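# Seat a round belt on two pulleys with two arms

## Task

Loop the round belt into the groove of each of the two pulleys so it runs straight between them and is not twisted into a cross.

## Robot and tools

ROBOT. Two arms, left_arm and right_arm, work over a table. Calibrated bases in the scene frame: left_arm at (-0.023, +0.308, +0.026) m, right_arm at (+0.028, -0.261, +0.002) m, each turned only a few thousandths about z. Each arm has waist, shoulder, elbow, wrist pitch, wrist yaw and wrist roll joints plus a two-finger gripper. The fingers point along the gripper's +z axis and open and close along its y axis. Joint ranges (rad): waist -2.618 to 3.054, shoulder 0 to 3.142, elbow 0 to 3.142 (straight at 2.901), wrist pitch and wrist yaw -1.571 to 1.571, wrist roll -2.094 to 2.094. The drives are cheap with backlash, so grippers often stop short, sag or tilt, especially far out; small moves may not happen or may go sideways. Check the reported pose after each move and correct tilt.

FRAMES. Scene frame: origin at table-top height midway between the nominal bases, +z up, +x out over the table, left_arm on the +y side (arm names do not match image sides). Reported positions, quaternions (wxyz), velocities and targets use the scene frame. Motion offsets are expressed along the axes of each arm's own Hand target. end_effector_position is the point between the finger pads, roughly 1 cm behind the tips; printed values may be off by a few cm.

ROW FORMAT (shared by execute_actions and move). A row is 14 numbers, each in [-1, 1], always for both arms: left_arm dx, dy, dz, rx, ry, rz, opening, then right_arm the same seven. dx..rz are an offset from that arm's Hand target as it stood when the action or move began (not from the previous row), in the Hand target's own axes; 1.0 equals 0.6 m of translation or 180 degrees of rotation, and rx, ry, rz form a single rotation vector. Since each call starts from the current Hand target, sending the same offset twice moves twice. All-zero pose numbers re-command the current Hand target. opening is absolute: +1 fully open (0.094 m), -1 closed. A 0 opening is a real command, so to keep a gripper unchanged resend its present value.

execute_actions: actions is a list of actions; each action is up to 15 rows, one per 1/30 s control step, and a short action repeats its final row to fill 15 steps. cameras optionally names cameras to return (["all"], [] or names; unknown names invalidate the call). An empty actions list returns full state and all images.

move: target is one row or up to 15 rows; every row is an offset from the same starting Hand targets. Paths are straight, end together, last at least 0.5 s and are cut off at 10 s. speed is top path speed in m/s (0.002 to 2.9, default 0.25; rotation capped at twice that in rad/s), one value or one per target. blend (m) rounds corners between listed targets; 0 stops at each. opening_speed sets how fast openings change, per second on the -1..+1 scale, at least 0.2. grip_force sets per-pad force limit, about 10 to 50 N, persisting; lower values close slowly. blocking=false returns after about 0.5 s while the move continues. Moves do not avoid obstacles or the other arm. Passing near an arm's own base can change its shoulder posture; route around it. The result adds a move: line with the ending (done, off_target, moving, held, fault) and limits (paced = pose clipped, held = steps withheld). done means at rest within 10 mm and 2 degrees.

wait: seconds 0 to 10; arms keep their last command; an ongoing move continues. stop: brakes a running move. zoom_image: camera (cam_high, cam_low, cam_board, cam_idler, cam_left_wrist, cam_right_wrist) and region [x0, y0, x1, y1] in pixels, at most 504 by 504, from that camera's latest image. finished_scene: scene is the current scene's number; irreversible, and the belt must stay seated afterwards without the robot.

CONTROL DETAILS. Each step the commanded orientation is clipped to within 40 degrees of the measured one; Hand target in results is the clipped command. A gripper resting short of it is not fixed by waiting; send the missing distance as an offset. An arm blocked by something keeps pushing until commanded back past its gripper.

RESULTS. Each result gives per-arm end_effector_position, quat, Hand target, Joint positions (last value is measured finger opening in metres), joint velocities (may be summarized as within noise), joint torques (offset, scaled, noisy; joints 1 to 3 wrap at ±28 N m), grip_measured on the -1..+1 scale (reads up to 2.5 mm wide when empty, narrower than a squeezed part) and grip_effort_nm (motor effort, negative = closing; not pad force). Tool commands shows current commands. execute_actions results also list positions at some steps. Cameras: all 896x504, calibration given in OpenCV form; fixed cameras may have shifted a few mm and degrees, wrist views may lag.

GRIPPING. Squeeze rises about 1 N per 0.001 below the touch reading, then jumps to the force limit near 20 N. Close slowly on soft or round items like the belt. To release, command well above grip_measured.

AVOID. Objects falling or left off the table fail the task. Avoid dropping or releasing moving parts, fast impacts, hard pushes, hitting fixed or heavy things, and any contact or pinching between the two arms (a gripper closing on the other's fingers counts). Avoid strain on wrist camera cables. Long stretched holds or pushing toward unreachable poses heat motors: a MOTOR HOT line appears at 75 °C, at 90 °C the arm folds and idles, at 100 °C it collapses.

Each tool is called after "Emit:" as name(argument=value, ...) on one line, values as JSON.

## Session

Emit:
execute_actions(actions=[])

Scene clock: 0.00 s.
left_arm: end_effector_position=(+0.3678, +0.3007, +0.1042) grip_measured=+1.000 grip_effort_nm=n/a end_effector_quat_wxyz=(+0.569, -0.013, +0.822, -0.008) | right_arm: end_effector_position=(+0.4090, -0.2606, +0.0699) grip_measured=+1.000 grip_effort_nm=n/a end_effector_quat_wxyz=(+0.549, +0.016, +0.834, -0.045)
Joint positions: left_arm=[-0.03 1.581 0.342 0.878 -0.035 -0.043 0.094] | right_arm=[0.068 1.56 0.325 0.826 0.16 0.006 0.094]
Joint velocities: within noise
Joint torques (N m): no reading
Heat: left arm: 33 °C; right arm: 32 °C.
Hand target: left_arm +0.3701, +0.3014, +0.1091; +0.575, -0.013, +0.818, -0.005 | right_arm +0.4110, -0.2614, +0.0740; +0.554, +0.019, +0.831, -0.045
Tool commands: left_gripper/opening=+1.0 right_gripper/opening=+1.0

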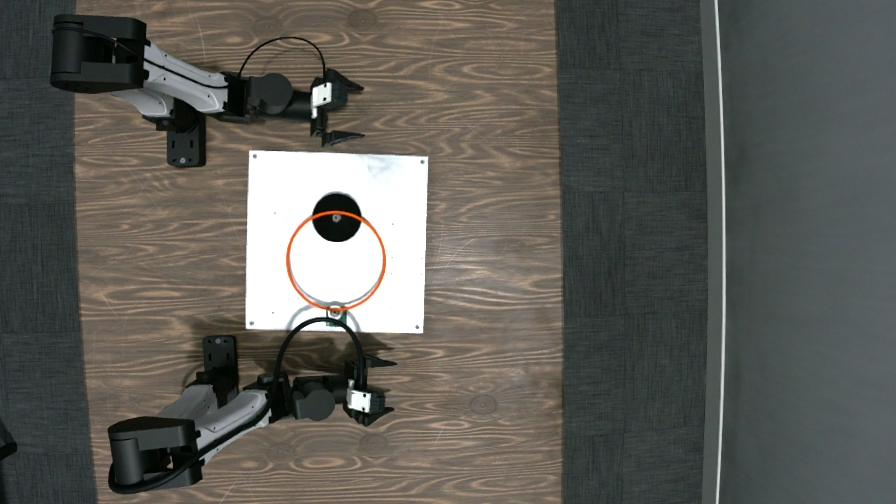

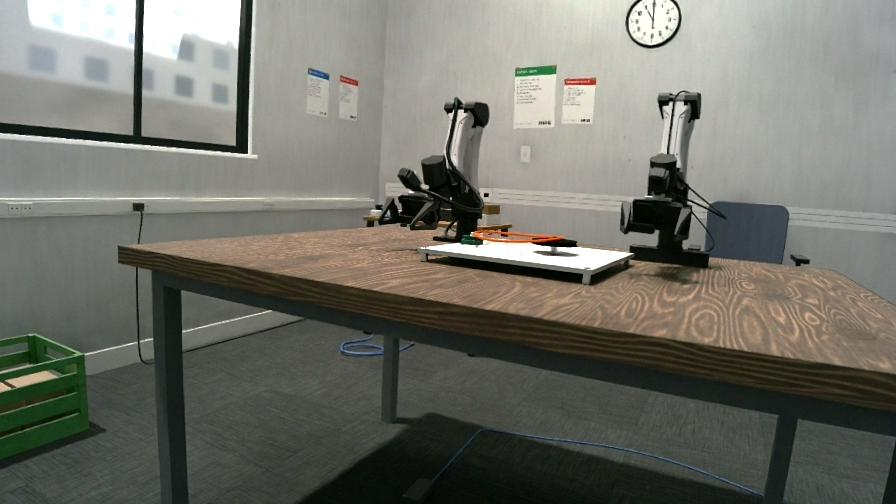

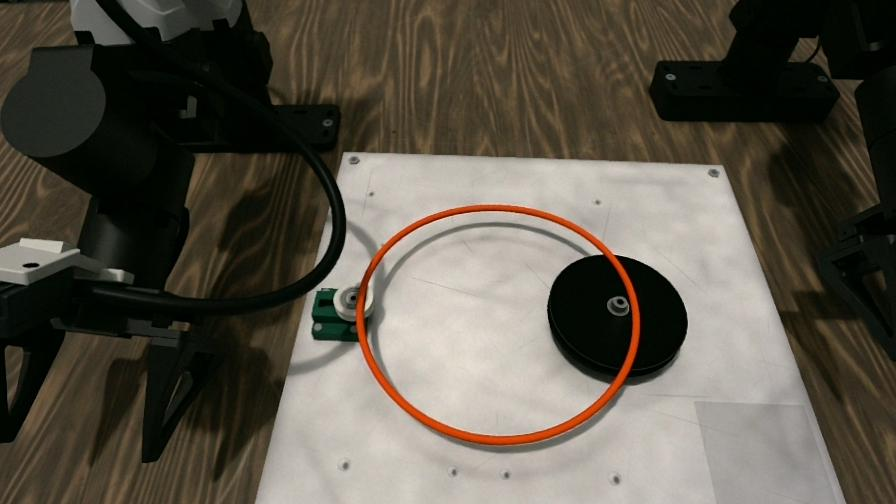

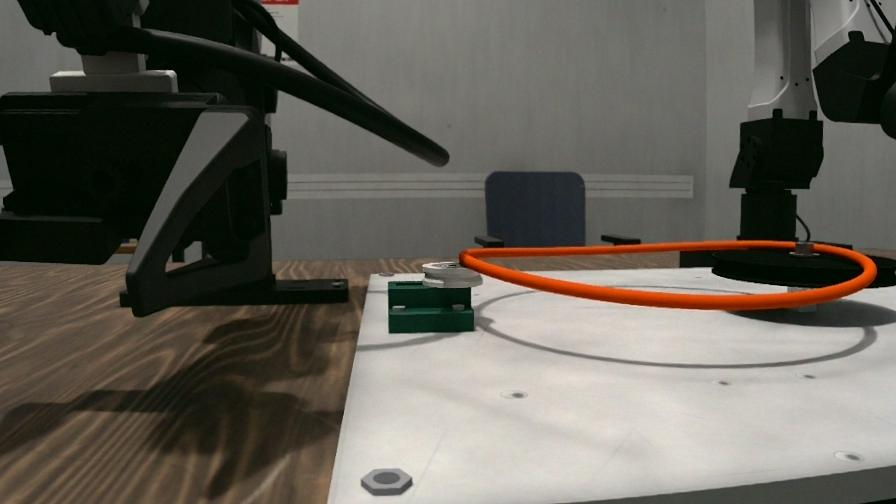

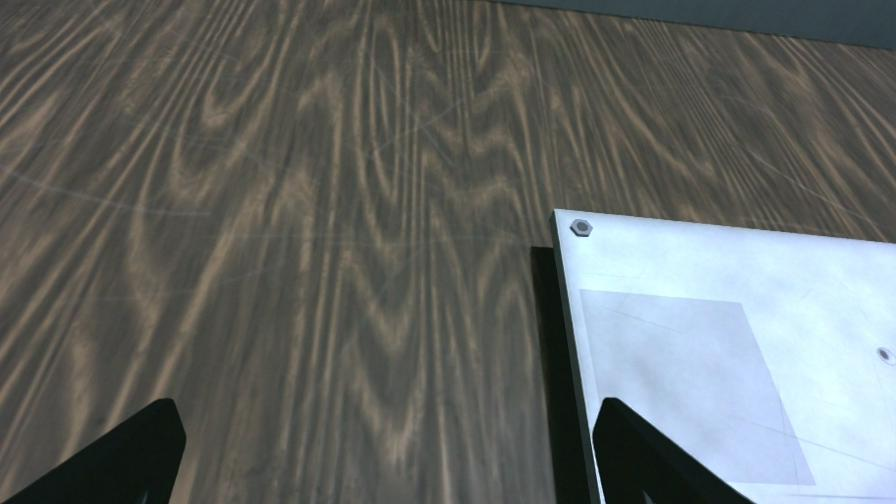

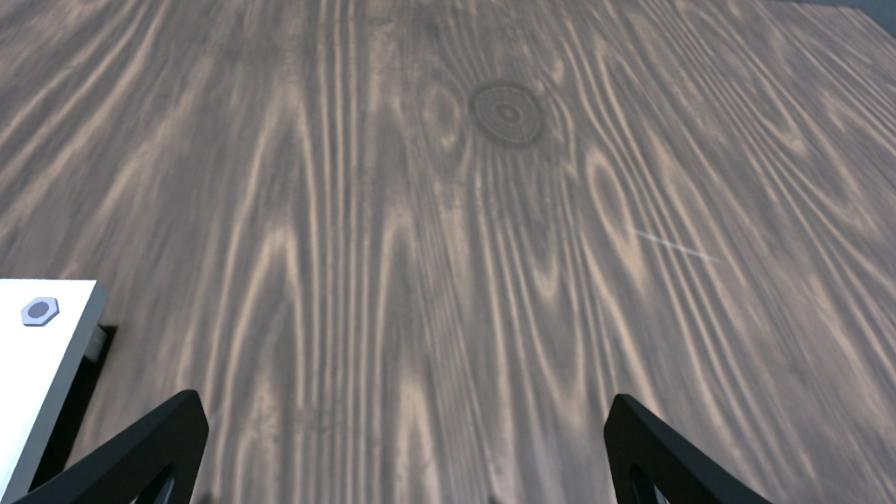

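Emit:
zoom_image(camera="cam_idler", region=[360, 220, 540, 350])

Emit:
zoom_image(camera="cam_idler", region=[650, 200, 896, 340])

Emit:
zoom_image(camera="cam_board", region=[280, 180, 720, 460])

Emit:
zoom_image(camera="cam_high", region=[230, 140, 450, 350])

Emit:
zoom_image(camera="cam_low", region=[400, 200, 660, 300])

Scaled by 2.800 from the camera's 896x504 image, which has a finer 1280x720 frame.

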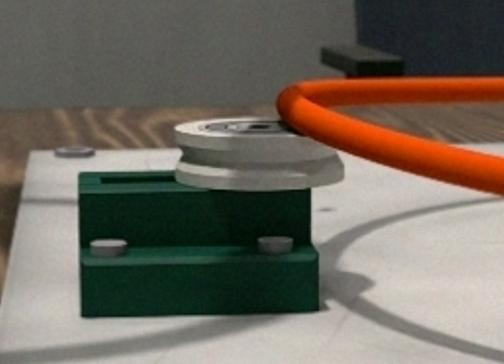

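Scaled by 2.049 from the camera's 896x504 image, which has a finer 1280x720 frame.

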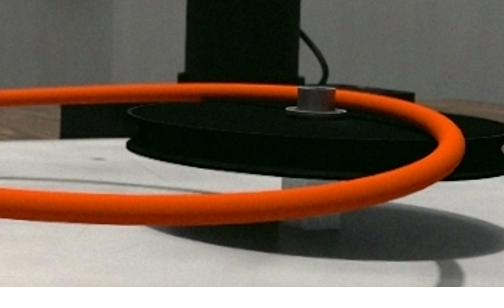

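Scaled by 1.145 from the camera's 896x504 image, which has a finer 1280x720 frame.

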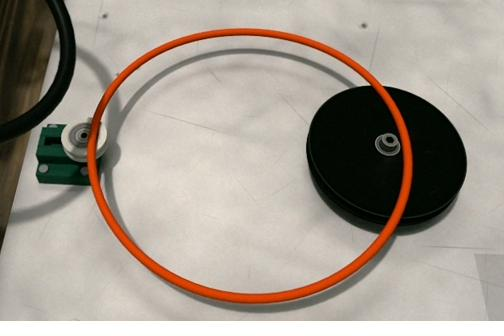

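Scaled by 2.291 from the camera's 896x504 image, which has a finer 1280x720 frame.

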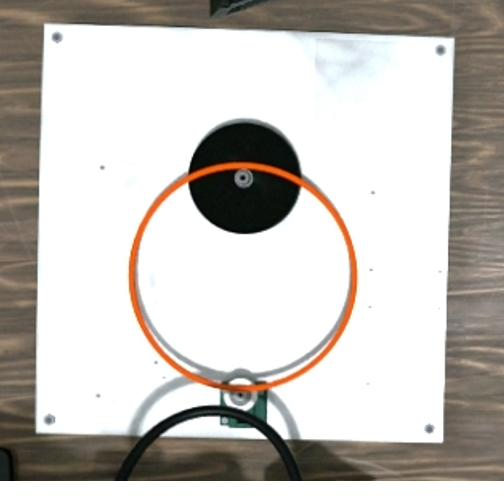

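Scaled by 1.938 from the camera's 896x504 image, which has a finer 1280x720 frame.

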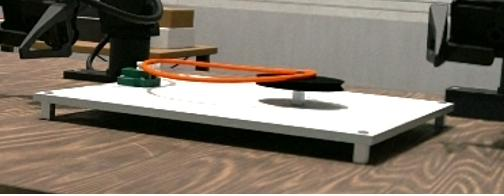

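Emit:
zoom_image(camera="cam_high", region=[280, 285, 390, 345])

Emit:
zoom_image(camera="cam_high", region=[280, 185, 390, 275])

Emit:
zoom_image(camera="cam_board", region=[290, 250, 420, 360])

Scaled by 4.582 from the camera's 896x504 image, which has a finer 1280x720 frame.

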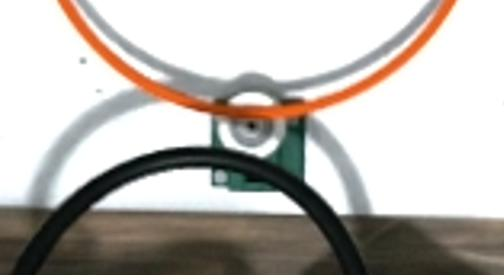

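Scaled by 4.582 from the camera's 896x504 image, which has a finer 1280x720 frame.

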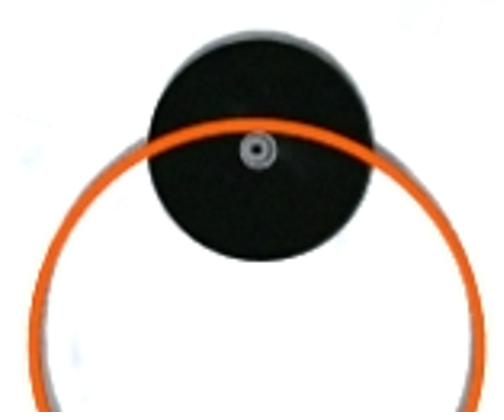

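Scaled by 3.877 from the camera's 896x504 image, which has a finer 1280x720 frame.

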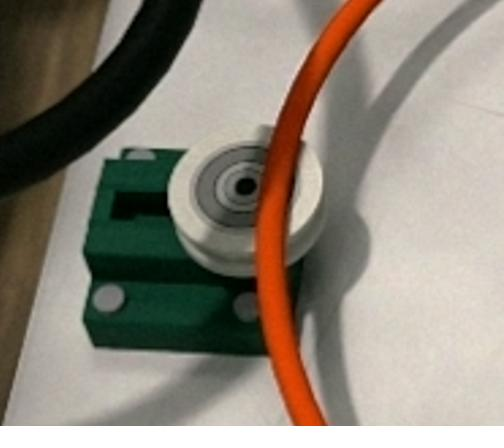

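Emit:
move(target=[-0.1012,-0.2868,-0.1473,-0.0034,0.390,0.0088,0.0,-0.1658,0.2487,-0.1840,-0.1598,0.3485,-0.2083,0.0], cameras=["all"])

Scene clock: 180.87 s.
left_arm: end_effector_position=(+0.3116, +0.1330, +0.2012) grip_measured=+0.002 grip_effort_nm=-0.12 end_effector_quat_wxyz=(+0.020, +0.010, +1.000, -0.004) | right_arm: end_effector_position=(+0.3641, -0.1067, +0.1992) grip_measured=+0.003 grip_effort_nm=-0.18 end_effector_quat_wxyz=(+0.054, -0.329, +0.943, -0.010)
Joint positions: left_arm=[-0.482 1.98 2.009 -1.56 -0.011 -0.466 0.047] | right_arm=[0.44 1.898 1.983 -1.55 0.032 -0.227 0.047]
Joint torques (N m): left_arm=[-0.65 -8.47 8.18 0.15 0.22 -0.18] | right_arm=[0.87 -8.69 8.35 0.38 -0.23 -0.11]
Heat: left arm: 37 °C; right arm: 42 °C.
Hand target: left_arm +0.3100, +0.1305, +0.2000; +0.000, +0.000, +1.000, +0.000 | right_arm +0.3600, -0.1004, +0.1998; +0.000, -0.342, +0.940, +0.000
Off the commanded pose: left_arm 0.003 m, 3 deg | right_arm 0.007 m, 7 deg.
joint sent to its limit (left arm) — joint 4 (wrist pitch), lower limit. The joint targets still meet the commanded pose.
joint sent to its limit (right arm) — joint 4 (wrist pitch), lower limit. The joint targets are off in orientation, not in position.
move: off_target (left_arm, right_arm)
camera_calibration:
cam_left_wrist: T_world_to_cam=[[0.0319783, -0.997554, 0.0621623, 0.101393], [-0.875013, 0.00211623, 0.484095, 0.215738], [-0.483043, -0.0698734, -0.872804, 0.432735], [0, 0, 0, 1]] pos_world=[0.394561, 0.130925, 0.266953]
cam_right_wrist: T_world_to_cam=[[0.648117, -0.753861, 0.107877, -0.346624], [-0.704276, -0.539445, 0.461513, 0.14229], [-0.289723, -0.37509, -0.88055, 0.346273], [0, 0, 0, 1]] pos_world=[0.425187, -0.0546656, 0.276635]

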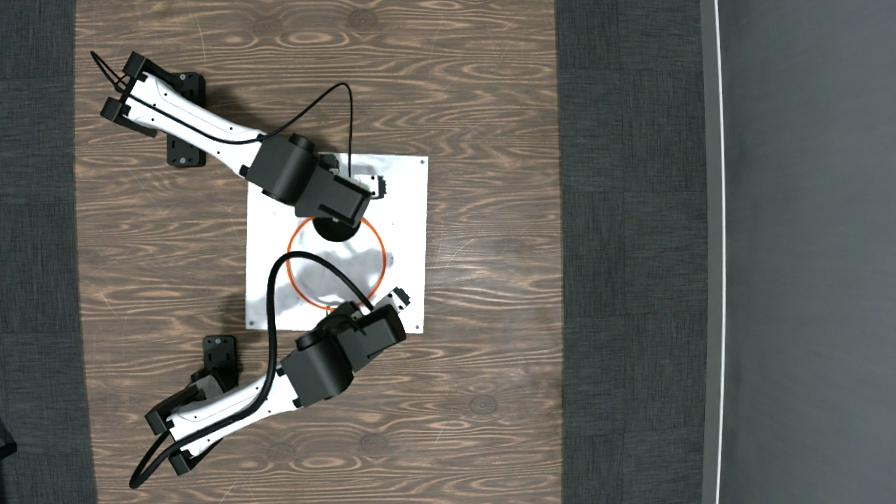

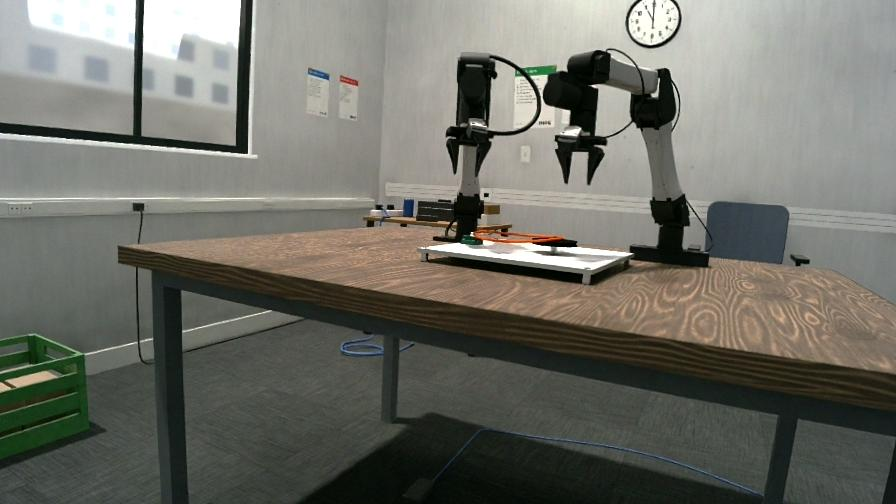

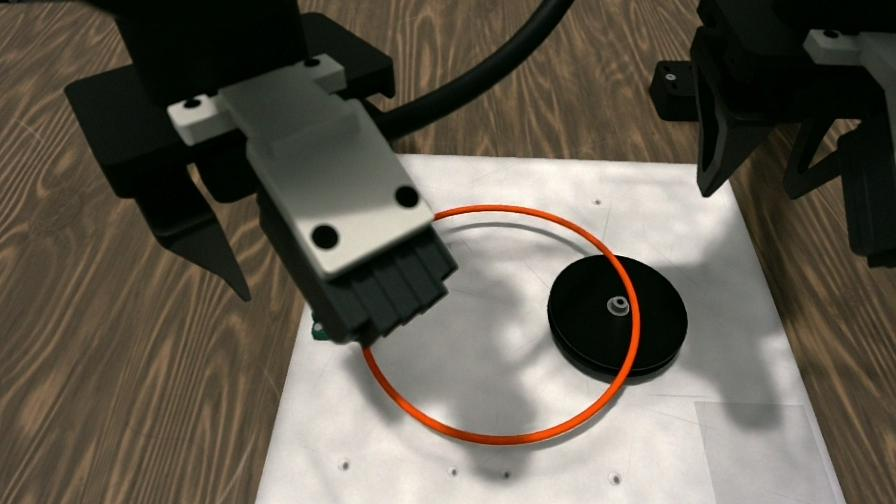

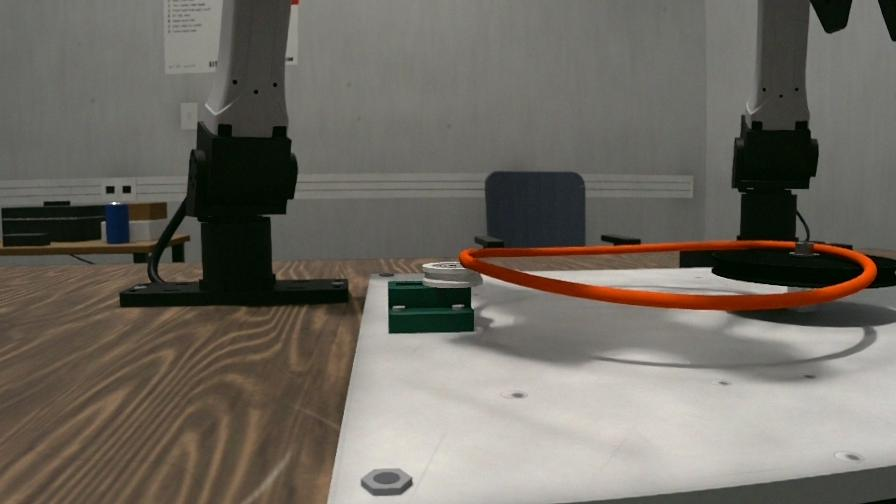

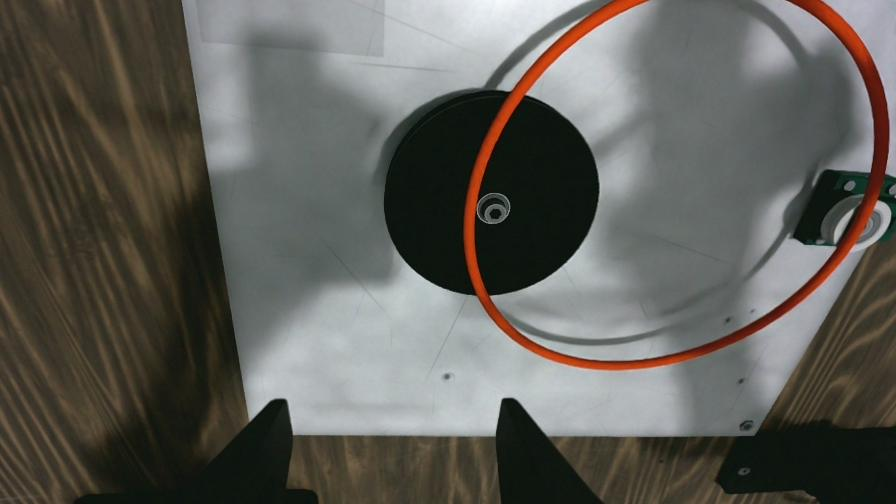

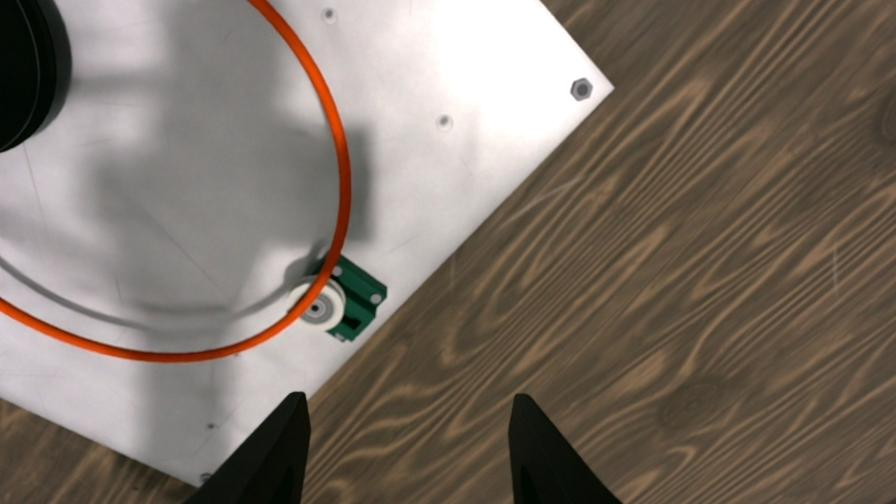

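Emit:
move(target=[0.1333,-0.1,0.1583,0,0,-0.2222,0.0,-0.0042,0.0257,0.1583,0,0,0,0.0], cameras=["cam_board","cam_idler","cam_left_wrist","cam_right_wrist"])

Scene clock: 241.97 s.
left_arm: end_effector_position=(+0.2282, +0.0750, +0.0971) grip_measured=+0.002 grip_effort_nm=-0.12 end_effector_quat_wxyz=(-0.012, -0.333, +0.943, +0.023) | right_arm: end_effector_position=(+0.3508, -0.0968, +0.1149) grip_measured=+0.003 grip_effort_nm=-0.18 end_effector_quat_wxyz=(+0.000, -0.348, +0.937, -0.016)
Joint positions: left_arm=[-0.742 1.91 1.495 -1.208 0 -1.427 0.047] | right_arm=[0.479 1.924 1.684 -1.336 0.031 -0.225 0.047]
Joint torques (N m): left_arm=[-0.75 -13.24 4.72 0.47 0.04 -0.22] | right_arm=[1.07 -9.01 5.08 0.78 -0.24 0.24]
Heat: left arm: 42 °C; right arm: 38 °C.
Hand target: left_arm +0.2301, +0.0705, +0.1051; +0.000, -0.342, +0.940, +0.000 | right_arm +0.3520, -0.0870, +0.1048; +0.000, -0.342, +0.940, +0.000
Off the commanded pose: left_arm 0.009 m, 3 deg | right_arm 0.014 m, 2 deg.
move: off_target (left_arm, right_arm)
camera_calibration:
cam_left_wrist: T_world_to_cam=[[0.669859, -0.742488, -0.000724723, -0.105946], [-0.632166, -0.57084, 0.523934, 0.176974], [-0.389429, -0.350504, -0.851758, 0.295162], [0, 0, 0, 1]] pos_world=[0.297791, 0.125816, 0.158607]
cam_right_wrist: T_world_to_cam=[[0.685548, -0.723939, 0.0770518, -0.328161], [-0.633044, -0.540488, 0.554192, 0.141536], [-0.359555, -0.428702, -0.828815, 0.285261], [0, 0, 0, 1]] pos_world=[0.417135, -0.0387777, 0.183275]
Images, in order (width x height): cam_board 896x504, cam_idler 896x504, cam_left_wrist 896x504, cam_right_wrist 896x504.

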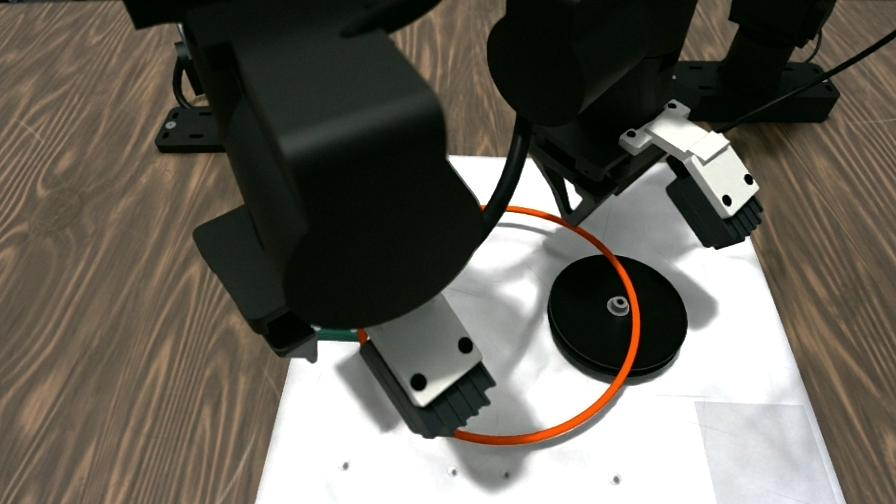

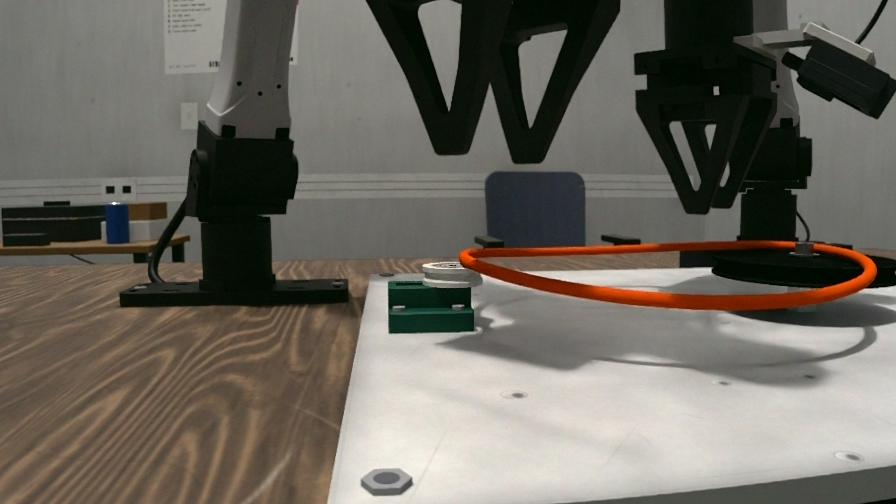

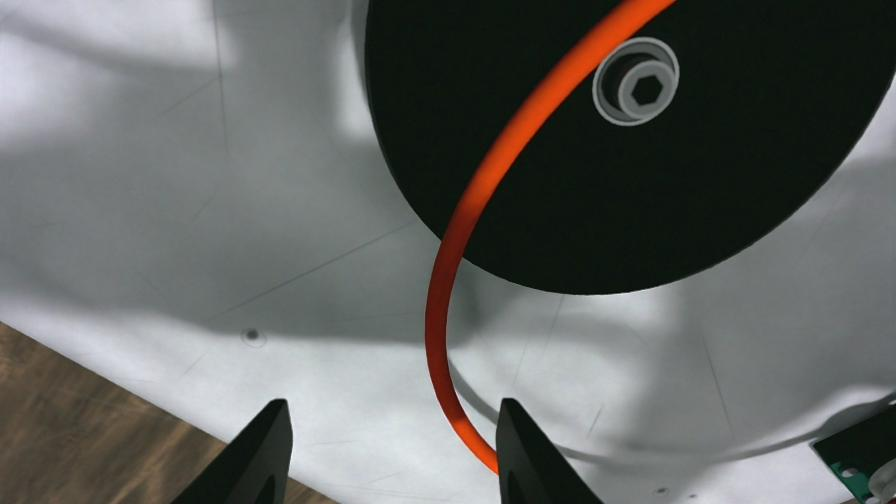

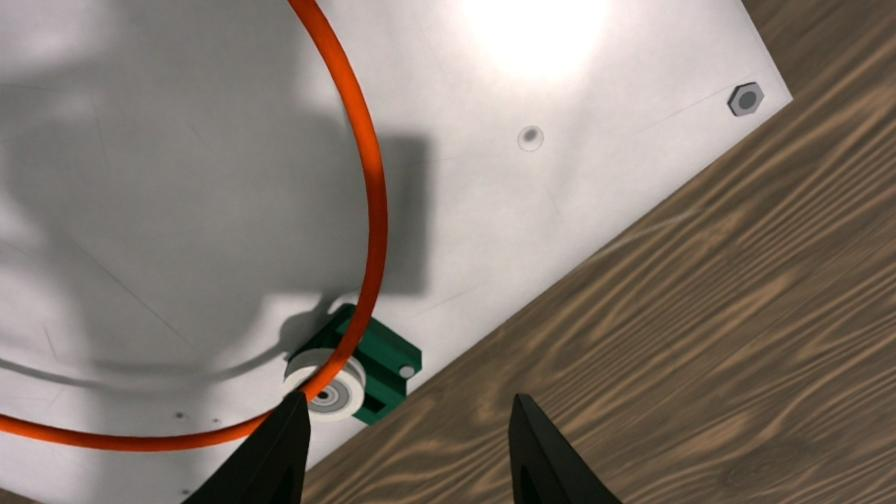

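Emit:
move(target=[0.0033,-0.0127,0.0483,0,0,0,-0.2,-0.0231,0.0067,0.065,0,0,0,-0.2], speed=0.1, cameras=["cam_board","cam_idler","cam_left_wrist","cam_right_wrist"])

Scene clock: 270.33 s.
left_arm: end_effector_position=(+0.2328, +0.0675, +0.0836) grip_measured=-0.198 grip_effort_nm=-0.12 end_effector_quat_wxyz=(-0.002, -0.334, +0.943, +0.003) | right_arm: end_effector_position=(+0.3601, -0.0844, +0.0759) grip_measured=-0.197 grip_effort_nm=-0.18 end_effector_quat_wxyz=(+0.000, -0.347, +0.938, -0.016)
Joint positions: left_arm=[-0.749 1.91 1.441 -1.11 0 -1.436 0.038] | right_arm=[0.497 1.99 1.62 -1.207 0.031 -0.207 0.038]
Joint torques (N m): left_arm=[-0.85 -8.57 5.08 0.6 0.08 -0.18] | right_arm=[1.21 -9.63 5.12 0.77 -0.24 0.25]
Heat: left arm: 47 °C; right arm: 38 °C.
Hand target: left_arm +0.2334, +0.0634, +0.0760; +0.000, -0.342, +0.940, +0.000 | right_arm +0.3601, -0.0750, +0.0658; +0.000, -0.342, +0.940, +0.000
Off the commanded pose: left_arm 0.009 m, 1 deg | right_arm 0.014 m, 2 deg.
move: off_target (right_arm)
camera_calibration:
cam_left_wrist: T_world_to_cam=[[0.670875, -0.74027, 0.0438997, -0.118677], [-0.648039, -0.556454, 0.520004, 0.185742], [-0.360515, -0.377307, -0.853035, 0.278002], [0, 0, 0, 1]] pos_world=[0.30021, 0.120396, 0.145769]
cam_right_wrist: T_world_to_cam=[[0.684929, -0.724507, 0.0772149, -0.322401], [-0.633701, -0.540054, 0.553863, 0.176022], [-0.359578, -0.428288, -0.82902, 0.261603], [0, 0, 0, 1]] pos_world=[0.426433, -0.0264791, 0.144276]
Images, in order (width x height): cam_board 896x504, cam_idler 896x504, cam_left_wrist 896x504, cam_right_wrist 896x504.

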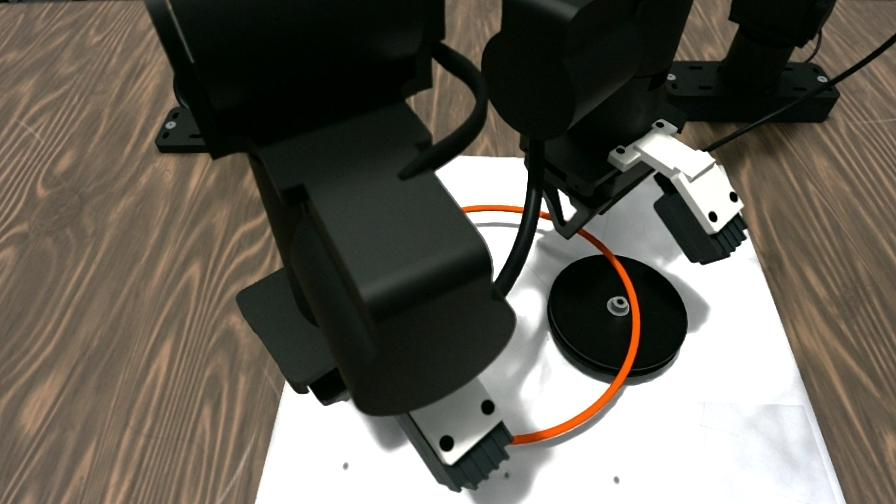

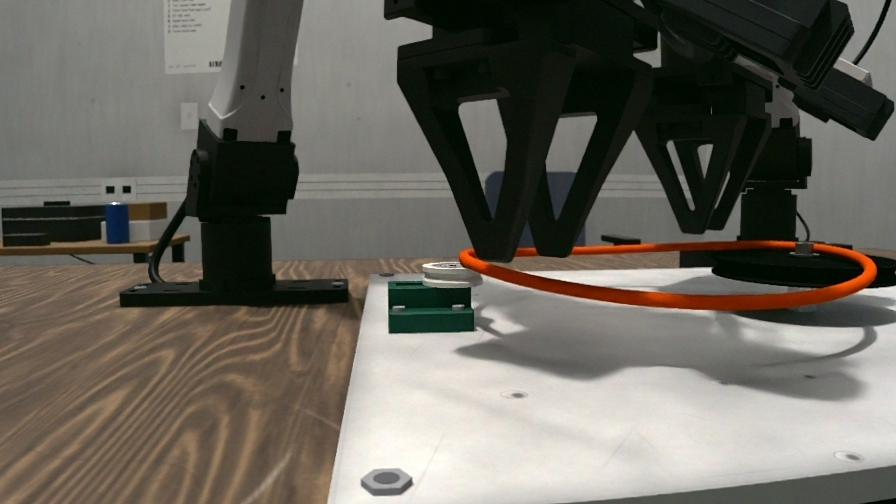

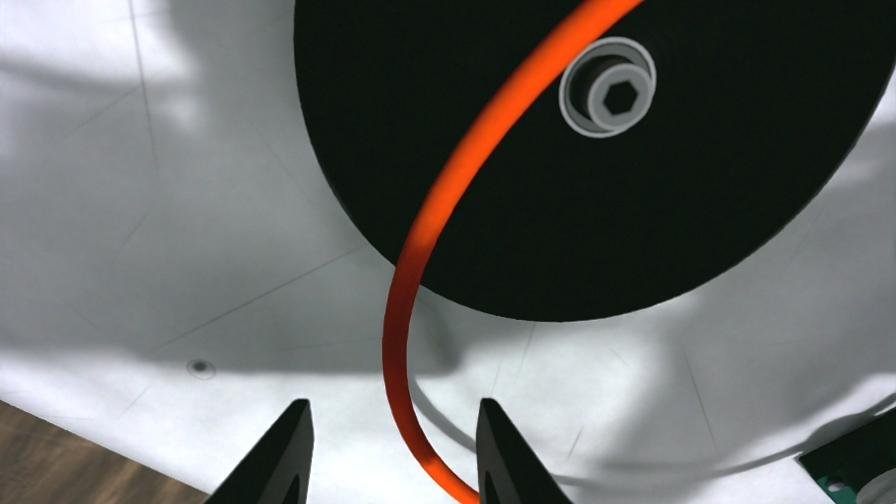

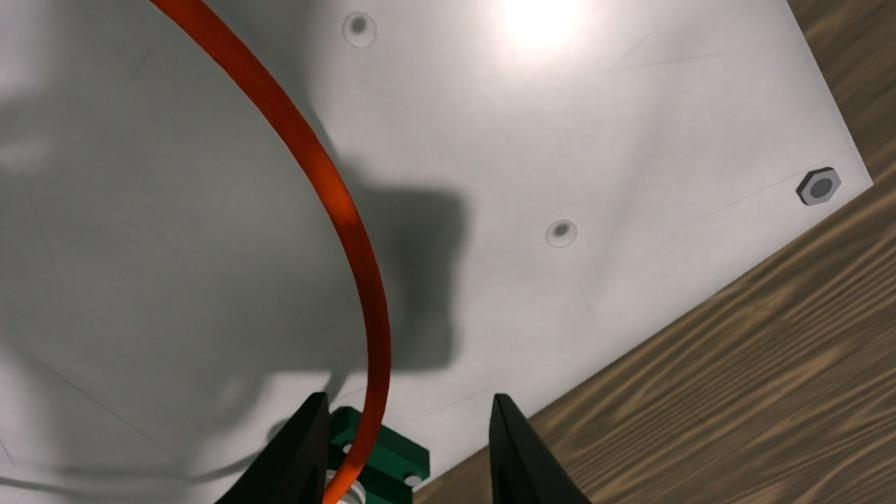

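Emit:
move(target=[0,0,0.0217,0,0,0,-0.2,0.0008,0.0138,0.0133,0,0,0,-0.2], speed=0.1, cameras=["cam_idler","cam_left_wrist","cam_right_wrist"])

Scene clock: 282.57 s.
left_arm: end_effector_position=(+0.2335, +0.0668, +0.0747) grip_measured=-0.198 grip_effort_nm=-0.12 end_effector_quat_wxyz=(+0.001, -0.334, +0.943, -0.002) | right_arm: end_effector_position=(+0.3555, -0.0778, +0.0679) grip_measured=-0.197 grip_effort_nm=-0.18 end_effector_quat_wxyz=(+0.001, -0.347, +0.938, -0.016)
Joint positions: left_arm=[-0.749 1.91 1.405 -1.061 0 -1.436 0.038] | right_arm=[0.518 1.99 1.588 -1.173 0.031 -0.185 0.038]
Joint torques (N m): left_arm=[-0.58 -7.71 4.97 0.57 0.07 -0.16] | right_arm=[1.17 -9.8 4.9 0.77 -0.23 0.24]
Heat: left arm: 46 °C; right arm: 39 °C.
Hand target: left_arm +0.2334, +0.0634, +0.0630; +0.000, -0.342, +0.940, +0.000 | right_arm +0.3544, -0.0690, +0.0578; +0.000, -0.342, +0.940, +0.000
Off the commanded pose: left_arm 0.012 m, 1 deg | right_arm 0.013 m, 2 deg.
move: off_target (left_arm, right_arm)
camera_calibration:
cam_left_wrist: T_world_to_cam=[[0.670401, -0.739829, 0.0567172, -0.120111], [-0.652897, -0.551852, 0.518831, 0.191347], [-0.352547, -0.384855, -0.852993, 0.269079], [0, 0, 0, 1]] pos_world=[0.300316, 0.12029, 0.137058]
cam_right_wrist: T_world_to_cam=[[0.684718, -0.724643, 0.0778016, -0.313853], [-0.634759, -0.540497, 0.552217, 0.181581], [-0.358109, -0.427498, -0.830062, 0.255681], [0, 0, 0, 1]] pos_world=[0.421723, -0.0199843, 0.136377]
Images, in order (width x height): cam_idler 896x504, cam_left_wrist 896x504, cam_right_wrist 896x504.

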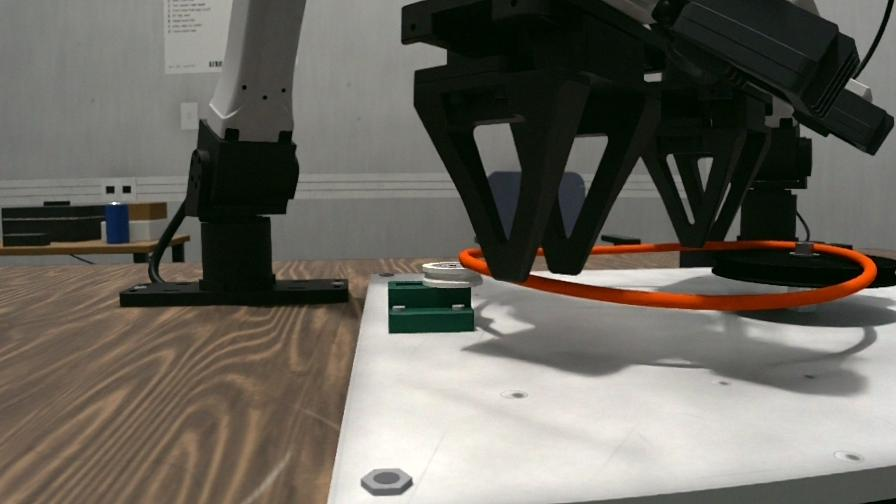

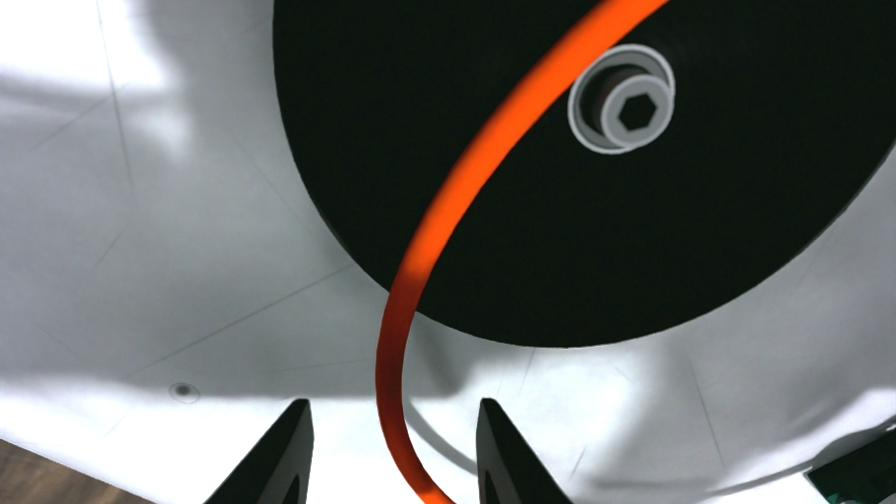

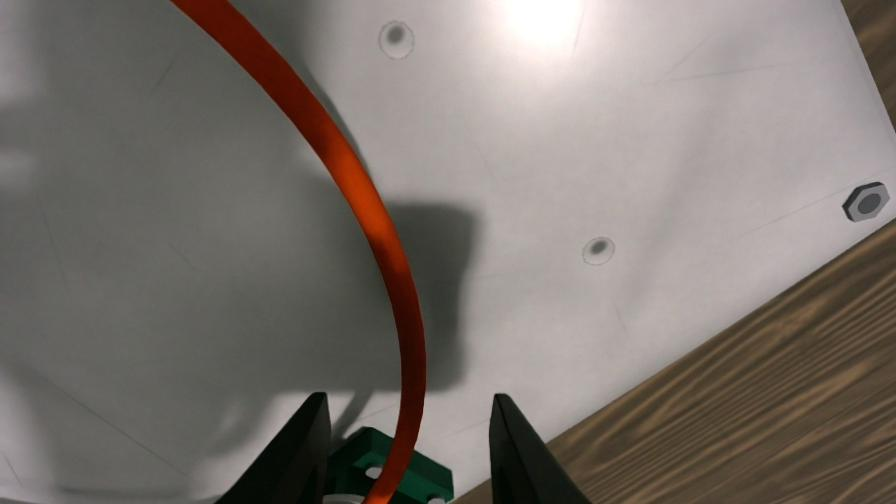

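Emit:
move(target=[0,0,0.016,0,0,0,-0.2,0,0,0.0133,0,0,0,-0.2], speed=0.1, cameras=["cam_idler","cam_left_wrist","cam_right_wrist"])

Emit:
zoom_image(camera="cam_idler", region=[420, 200, 896, 340])

Scene clock: 295.47 s.
left_arm: end_effector_position=(+0.2339, +0.0665, +0.0640) grip_measured=-0.198 grip_effort_nm=-0.12 end_effector_quat_wxyz=(+0.001, -0.334, +0.943, -0.002) | right_arm: end_effector_position=(+0.3557, -0.0777, +0.0619) grip_measured=-0.197 grip_effort_nm=-0.18 end_effector_quat_wxyz=(+0.003, -0.347, +0.938, -0.015)
Joint positions: left_arm=[-0.749 1.925 1.382 -1.024 0 -1.436 0.038] | right_arm=[0.518 1.99 1.564 -1.144 0.031 -0.185 0.038]
Joint torques (N m): left_arm=[-0.98 -7.91 4.68 0.59 0.07 -0.21] | right_arm=[1.13 -9.18 4.92 0.78 -0.23 0.24]
Heat: left arm: 44 °C; right arm: 40 °C.
Hand target: left_arm +0.2334, +0.0634, +0.0535; +0.000, -0.342, +0.940, +0.000 | right_arm +0.3543, -0.0690, +0.0498; +0.000, -0.342, +0.940, +0.000
Off the commanded pose: left_arm 0.011 m, 1 deg | right_arm 0.015 m, 2 deg.
move: off_target (left_arm, right_arm)
camera_calibration:
cam_left_wrist: T_world_to_cam=[[0.670489, -0.73988, 0.0549748, -0.120009], [-0.652226, -0.552494, 0.518992, 0.196803], [-0.353618, -0.383834, -0.85301, 0.260139], [0, 0, 0, 1]] pos_world=[0.300815, 0.119791, 0.12636]
cam_right_wrist: T_world_to_cam=[[0.684387, -0.72482, 0.0790578, -0.313379], [-0.637197, -0.541876, 0.548042, 0.186076], [-0.354393, -0.425449, -0.832706, 0.249889], [0, 0, 0, 1]] pos_world=[0.421598, -0.0199981, 0.130882]
Images, in order (width x height): cam_idler 896x504, cam_left_wrist 896x504, cam_right_wrist 896x504.

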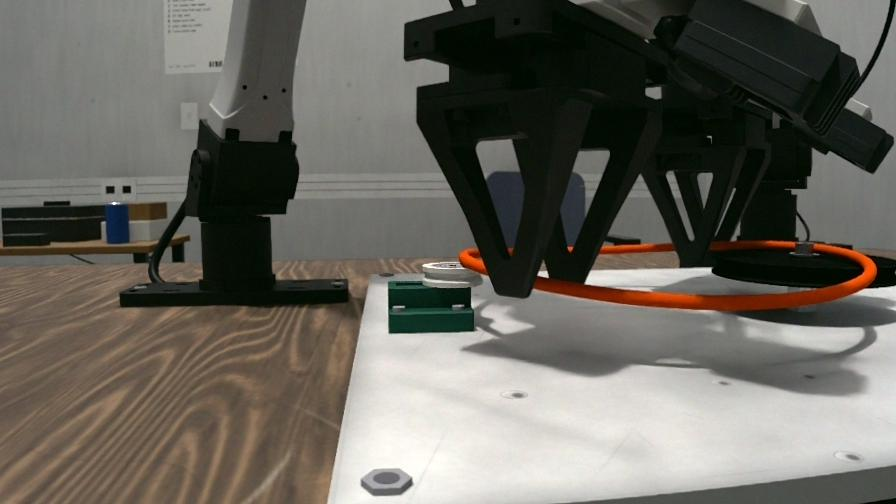

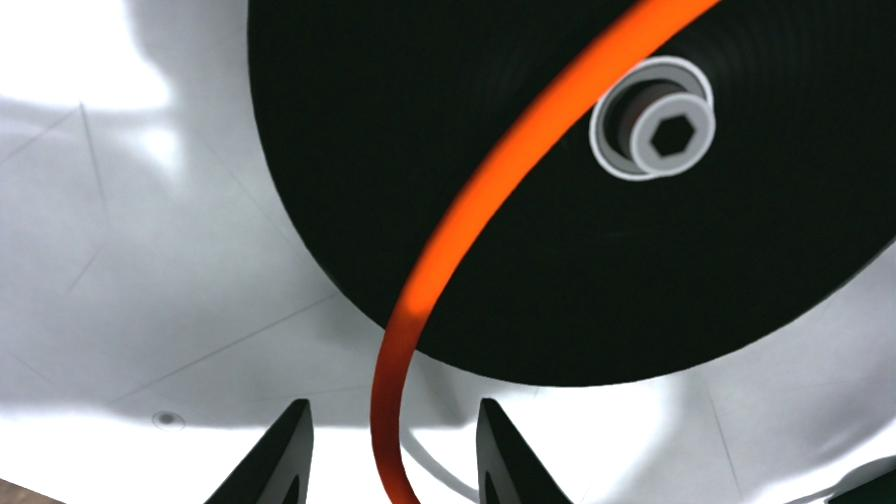

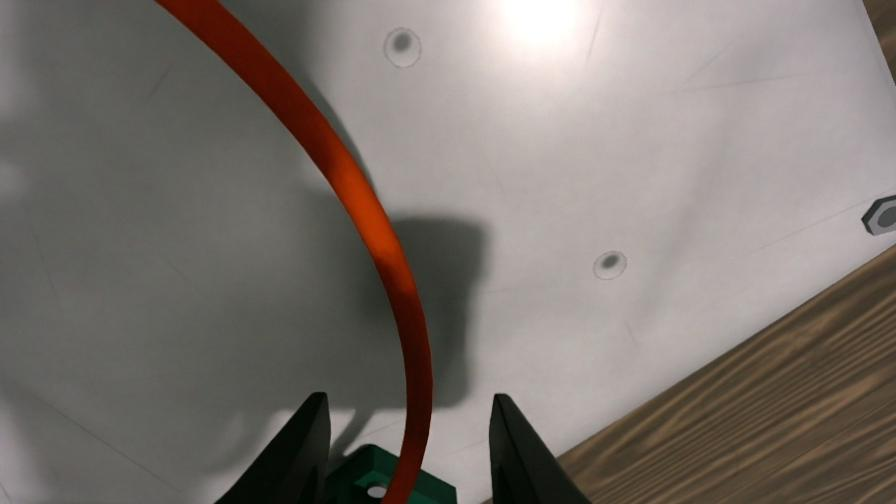

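Scaled by 1.059 from the camera's 896x504 image, which has a finer 1280x720 frame.

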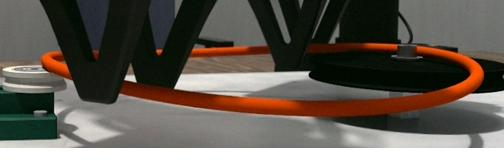

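Emit:
move(target=[0,0,0,0,0,0,-0.95,0,0,0,0,0,0,-0.95], speed=0.1, grip_force=25, opening_speed=0.5, cameras=["cam_idler","cam_left_wrist","cam_right_wrist"])

Scene clock: 304.87 s.
left_arm: end_effector_position=(+0.2339, +0.0665, +0.0640) grip_measured=-0.888 grip_effort_nm=-0.58 end_effector_quat_wxyz=(+0.001, -0.334, +0.943, -0.002) | right_arm: end_effector_position=(+0.3557, -0.0777, +0.0619) grip_measured=-0.892 grip_effort_nm=-0.60 end_effector_quat_wxyz=(+0.003, -0.347, +0.938, -0.015)
Joint positions: left_arm=[-0.749 1.925 1.382 -1.024 0 -1.436 0.005] | right_arm=[0.518 1.99 1.564 -1.144 0.031 -0.184 0.005]
Joint torques (N m): left_arm=[-0.95 -7.77 4.98 0.58 0.06 -0.14] | right_arm=[1.09 -9.2 4.93 0.78 -0.23 0.22]
Heat: left arm: 44 °C; right arm: 40 °C.
Hand target: left_arm +0.2334, +0.0634, +0.0535; +0.000, -0.342, +0.940, +0.000 | right_arm +0.3543, -0.0690, +0.0498; +0.000, -0.342, +0.940, +0.000
Off the commanded pose: left_arm 0.011 m, 1 deg | right_arm 0.015 m, 2 deg.
grip_force (N): 25, 25
move: off_target (left_arm, right_arm)
camera_calibration:
cam_left_wrist: T_world_to_cam=[[0.670489, -0.73988, 0.0549748, -0.120009], [-0.652226, -0.552494, 0.518992, 0.196803], [-0.353618, -0.383834, -0.85301, 0.260139], [0, 0, 0, 1]] pos_world=[0.300815, 0.119791, 0.12636]
cam_right_wrist: T_world_to_cam=[[0.683281, -0.725869, 0.0789996, -0.313068], [-0.638024, -0.540949, 0.547996, 0.186459], [-0.355039, -0.424839, -0.832742, 0.250171], [0, 0, 0, 1]] pos_world=[0.421699, -0.0200996, 0.130882]
Images, in order (width x height): cam_idler 896x504, cam_left_wrist 896x504, cam_right_wrist 896x504.

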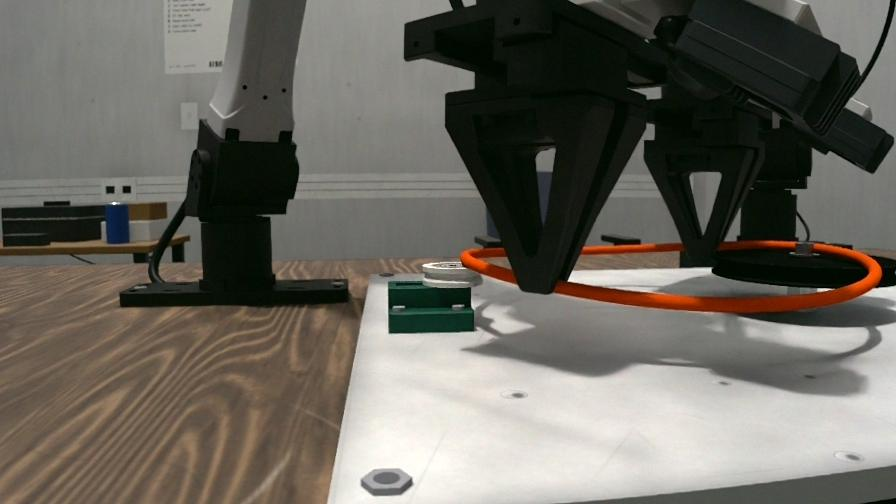

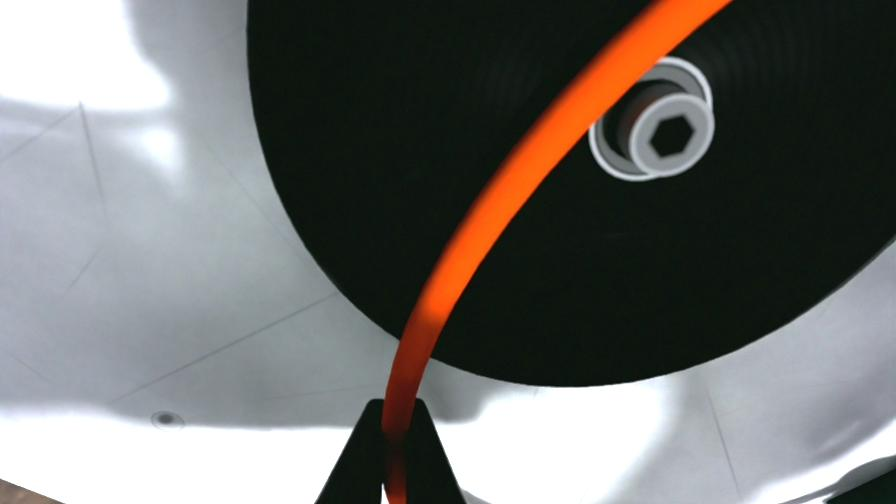

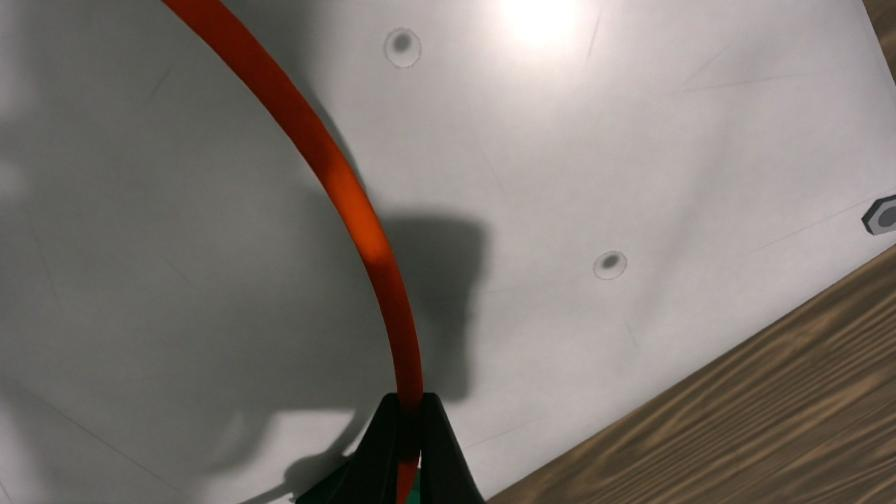

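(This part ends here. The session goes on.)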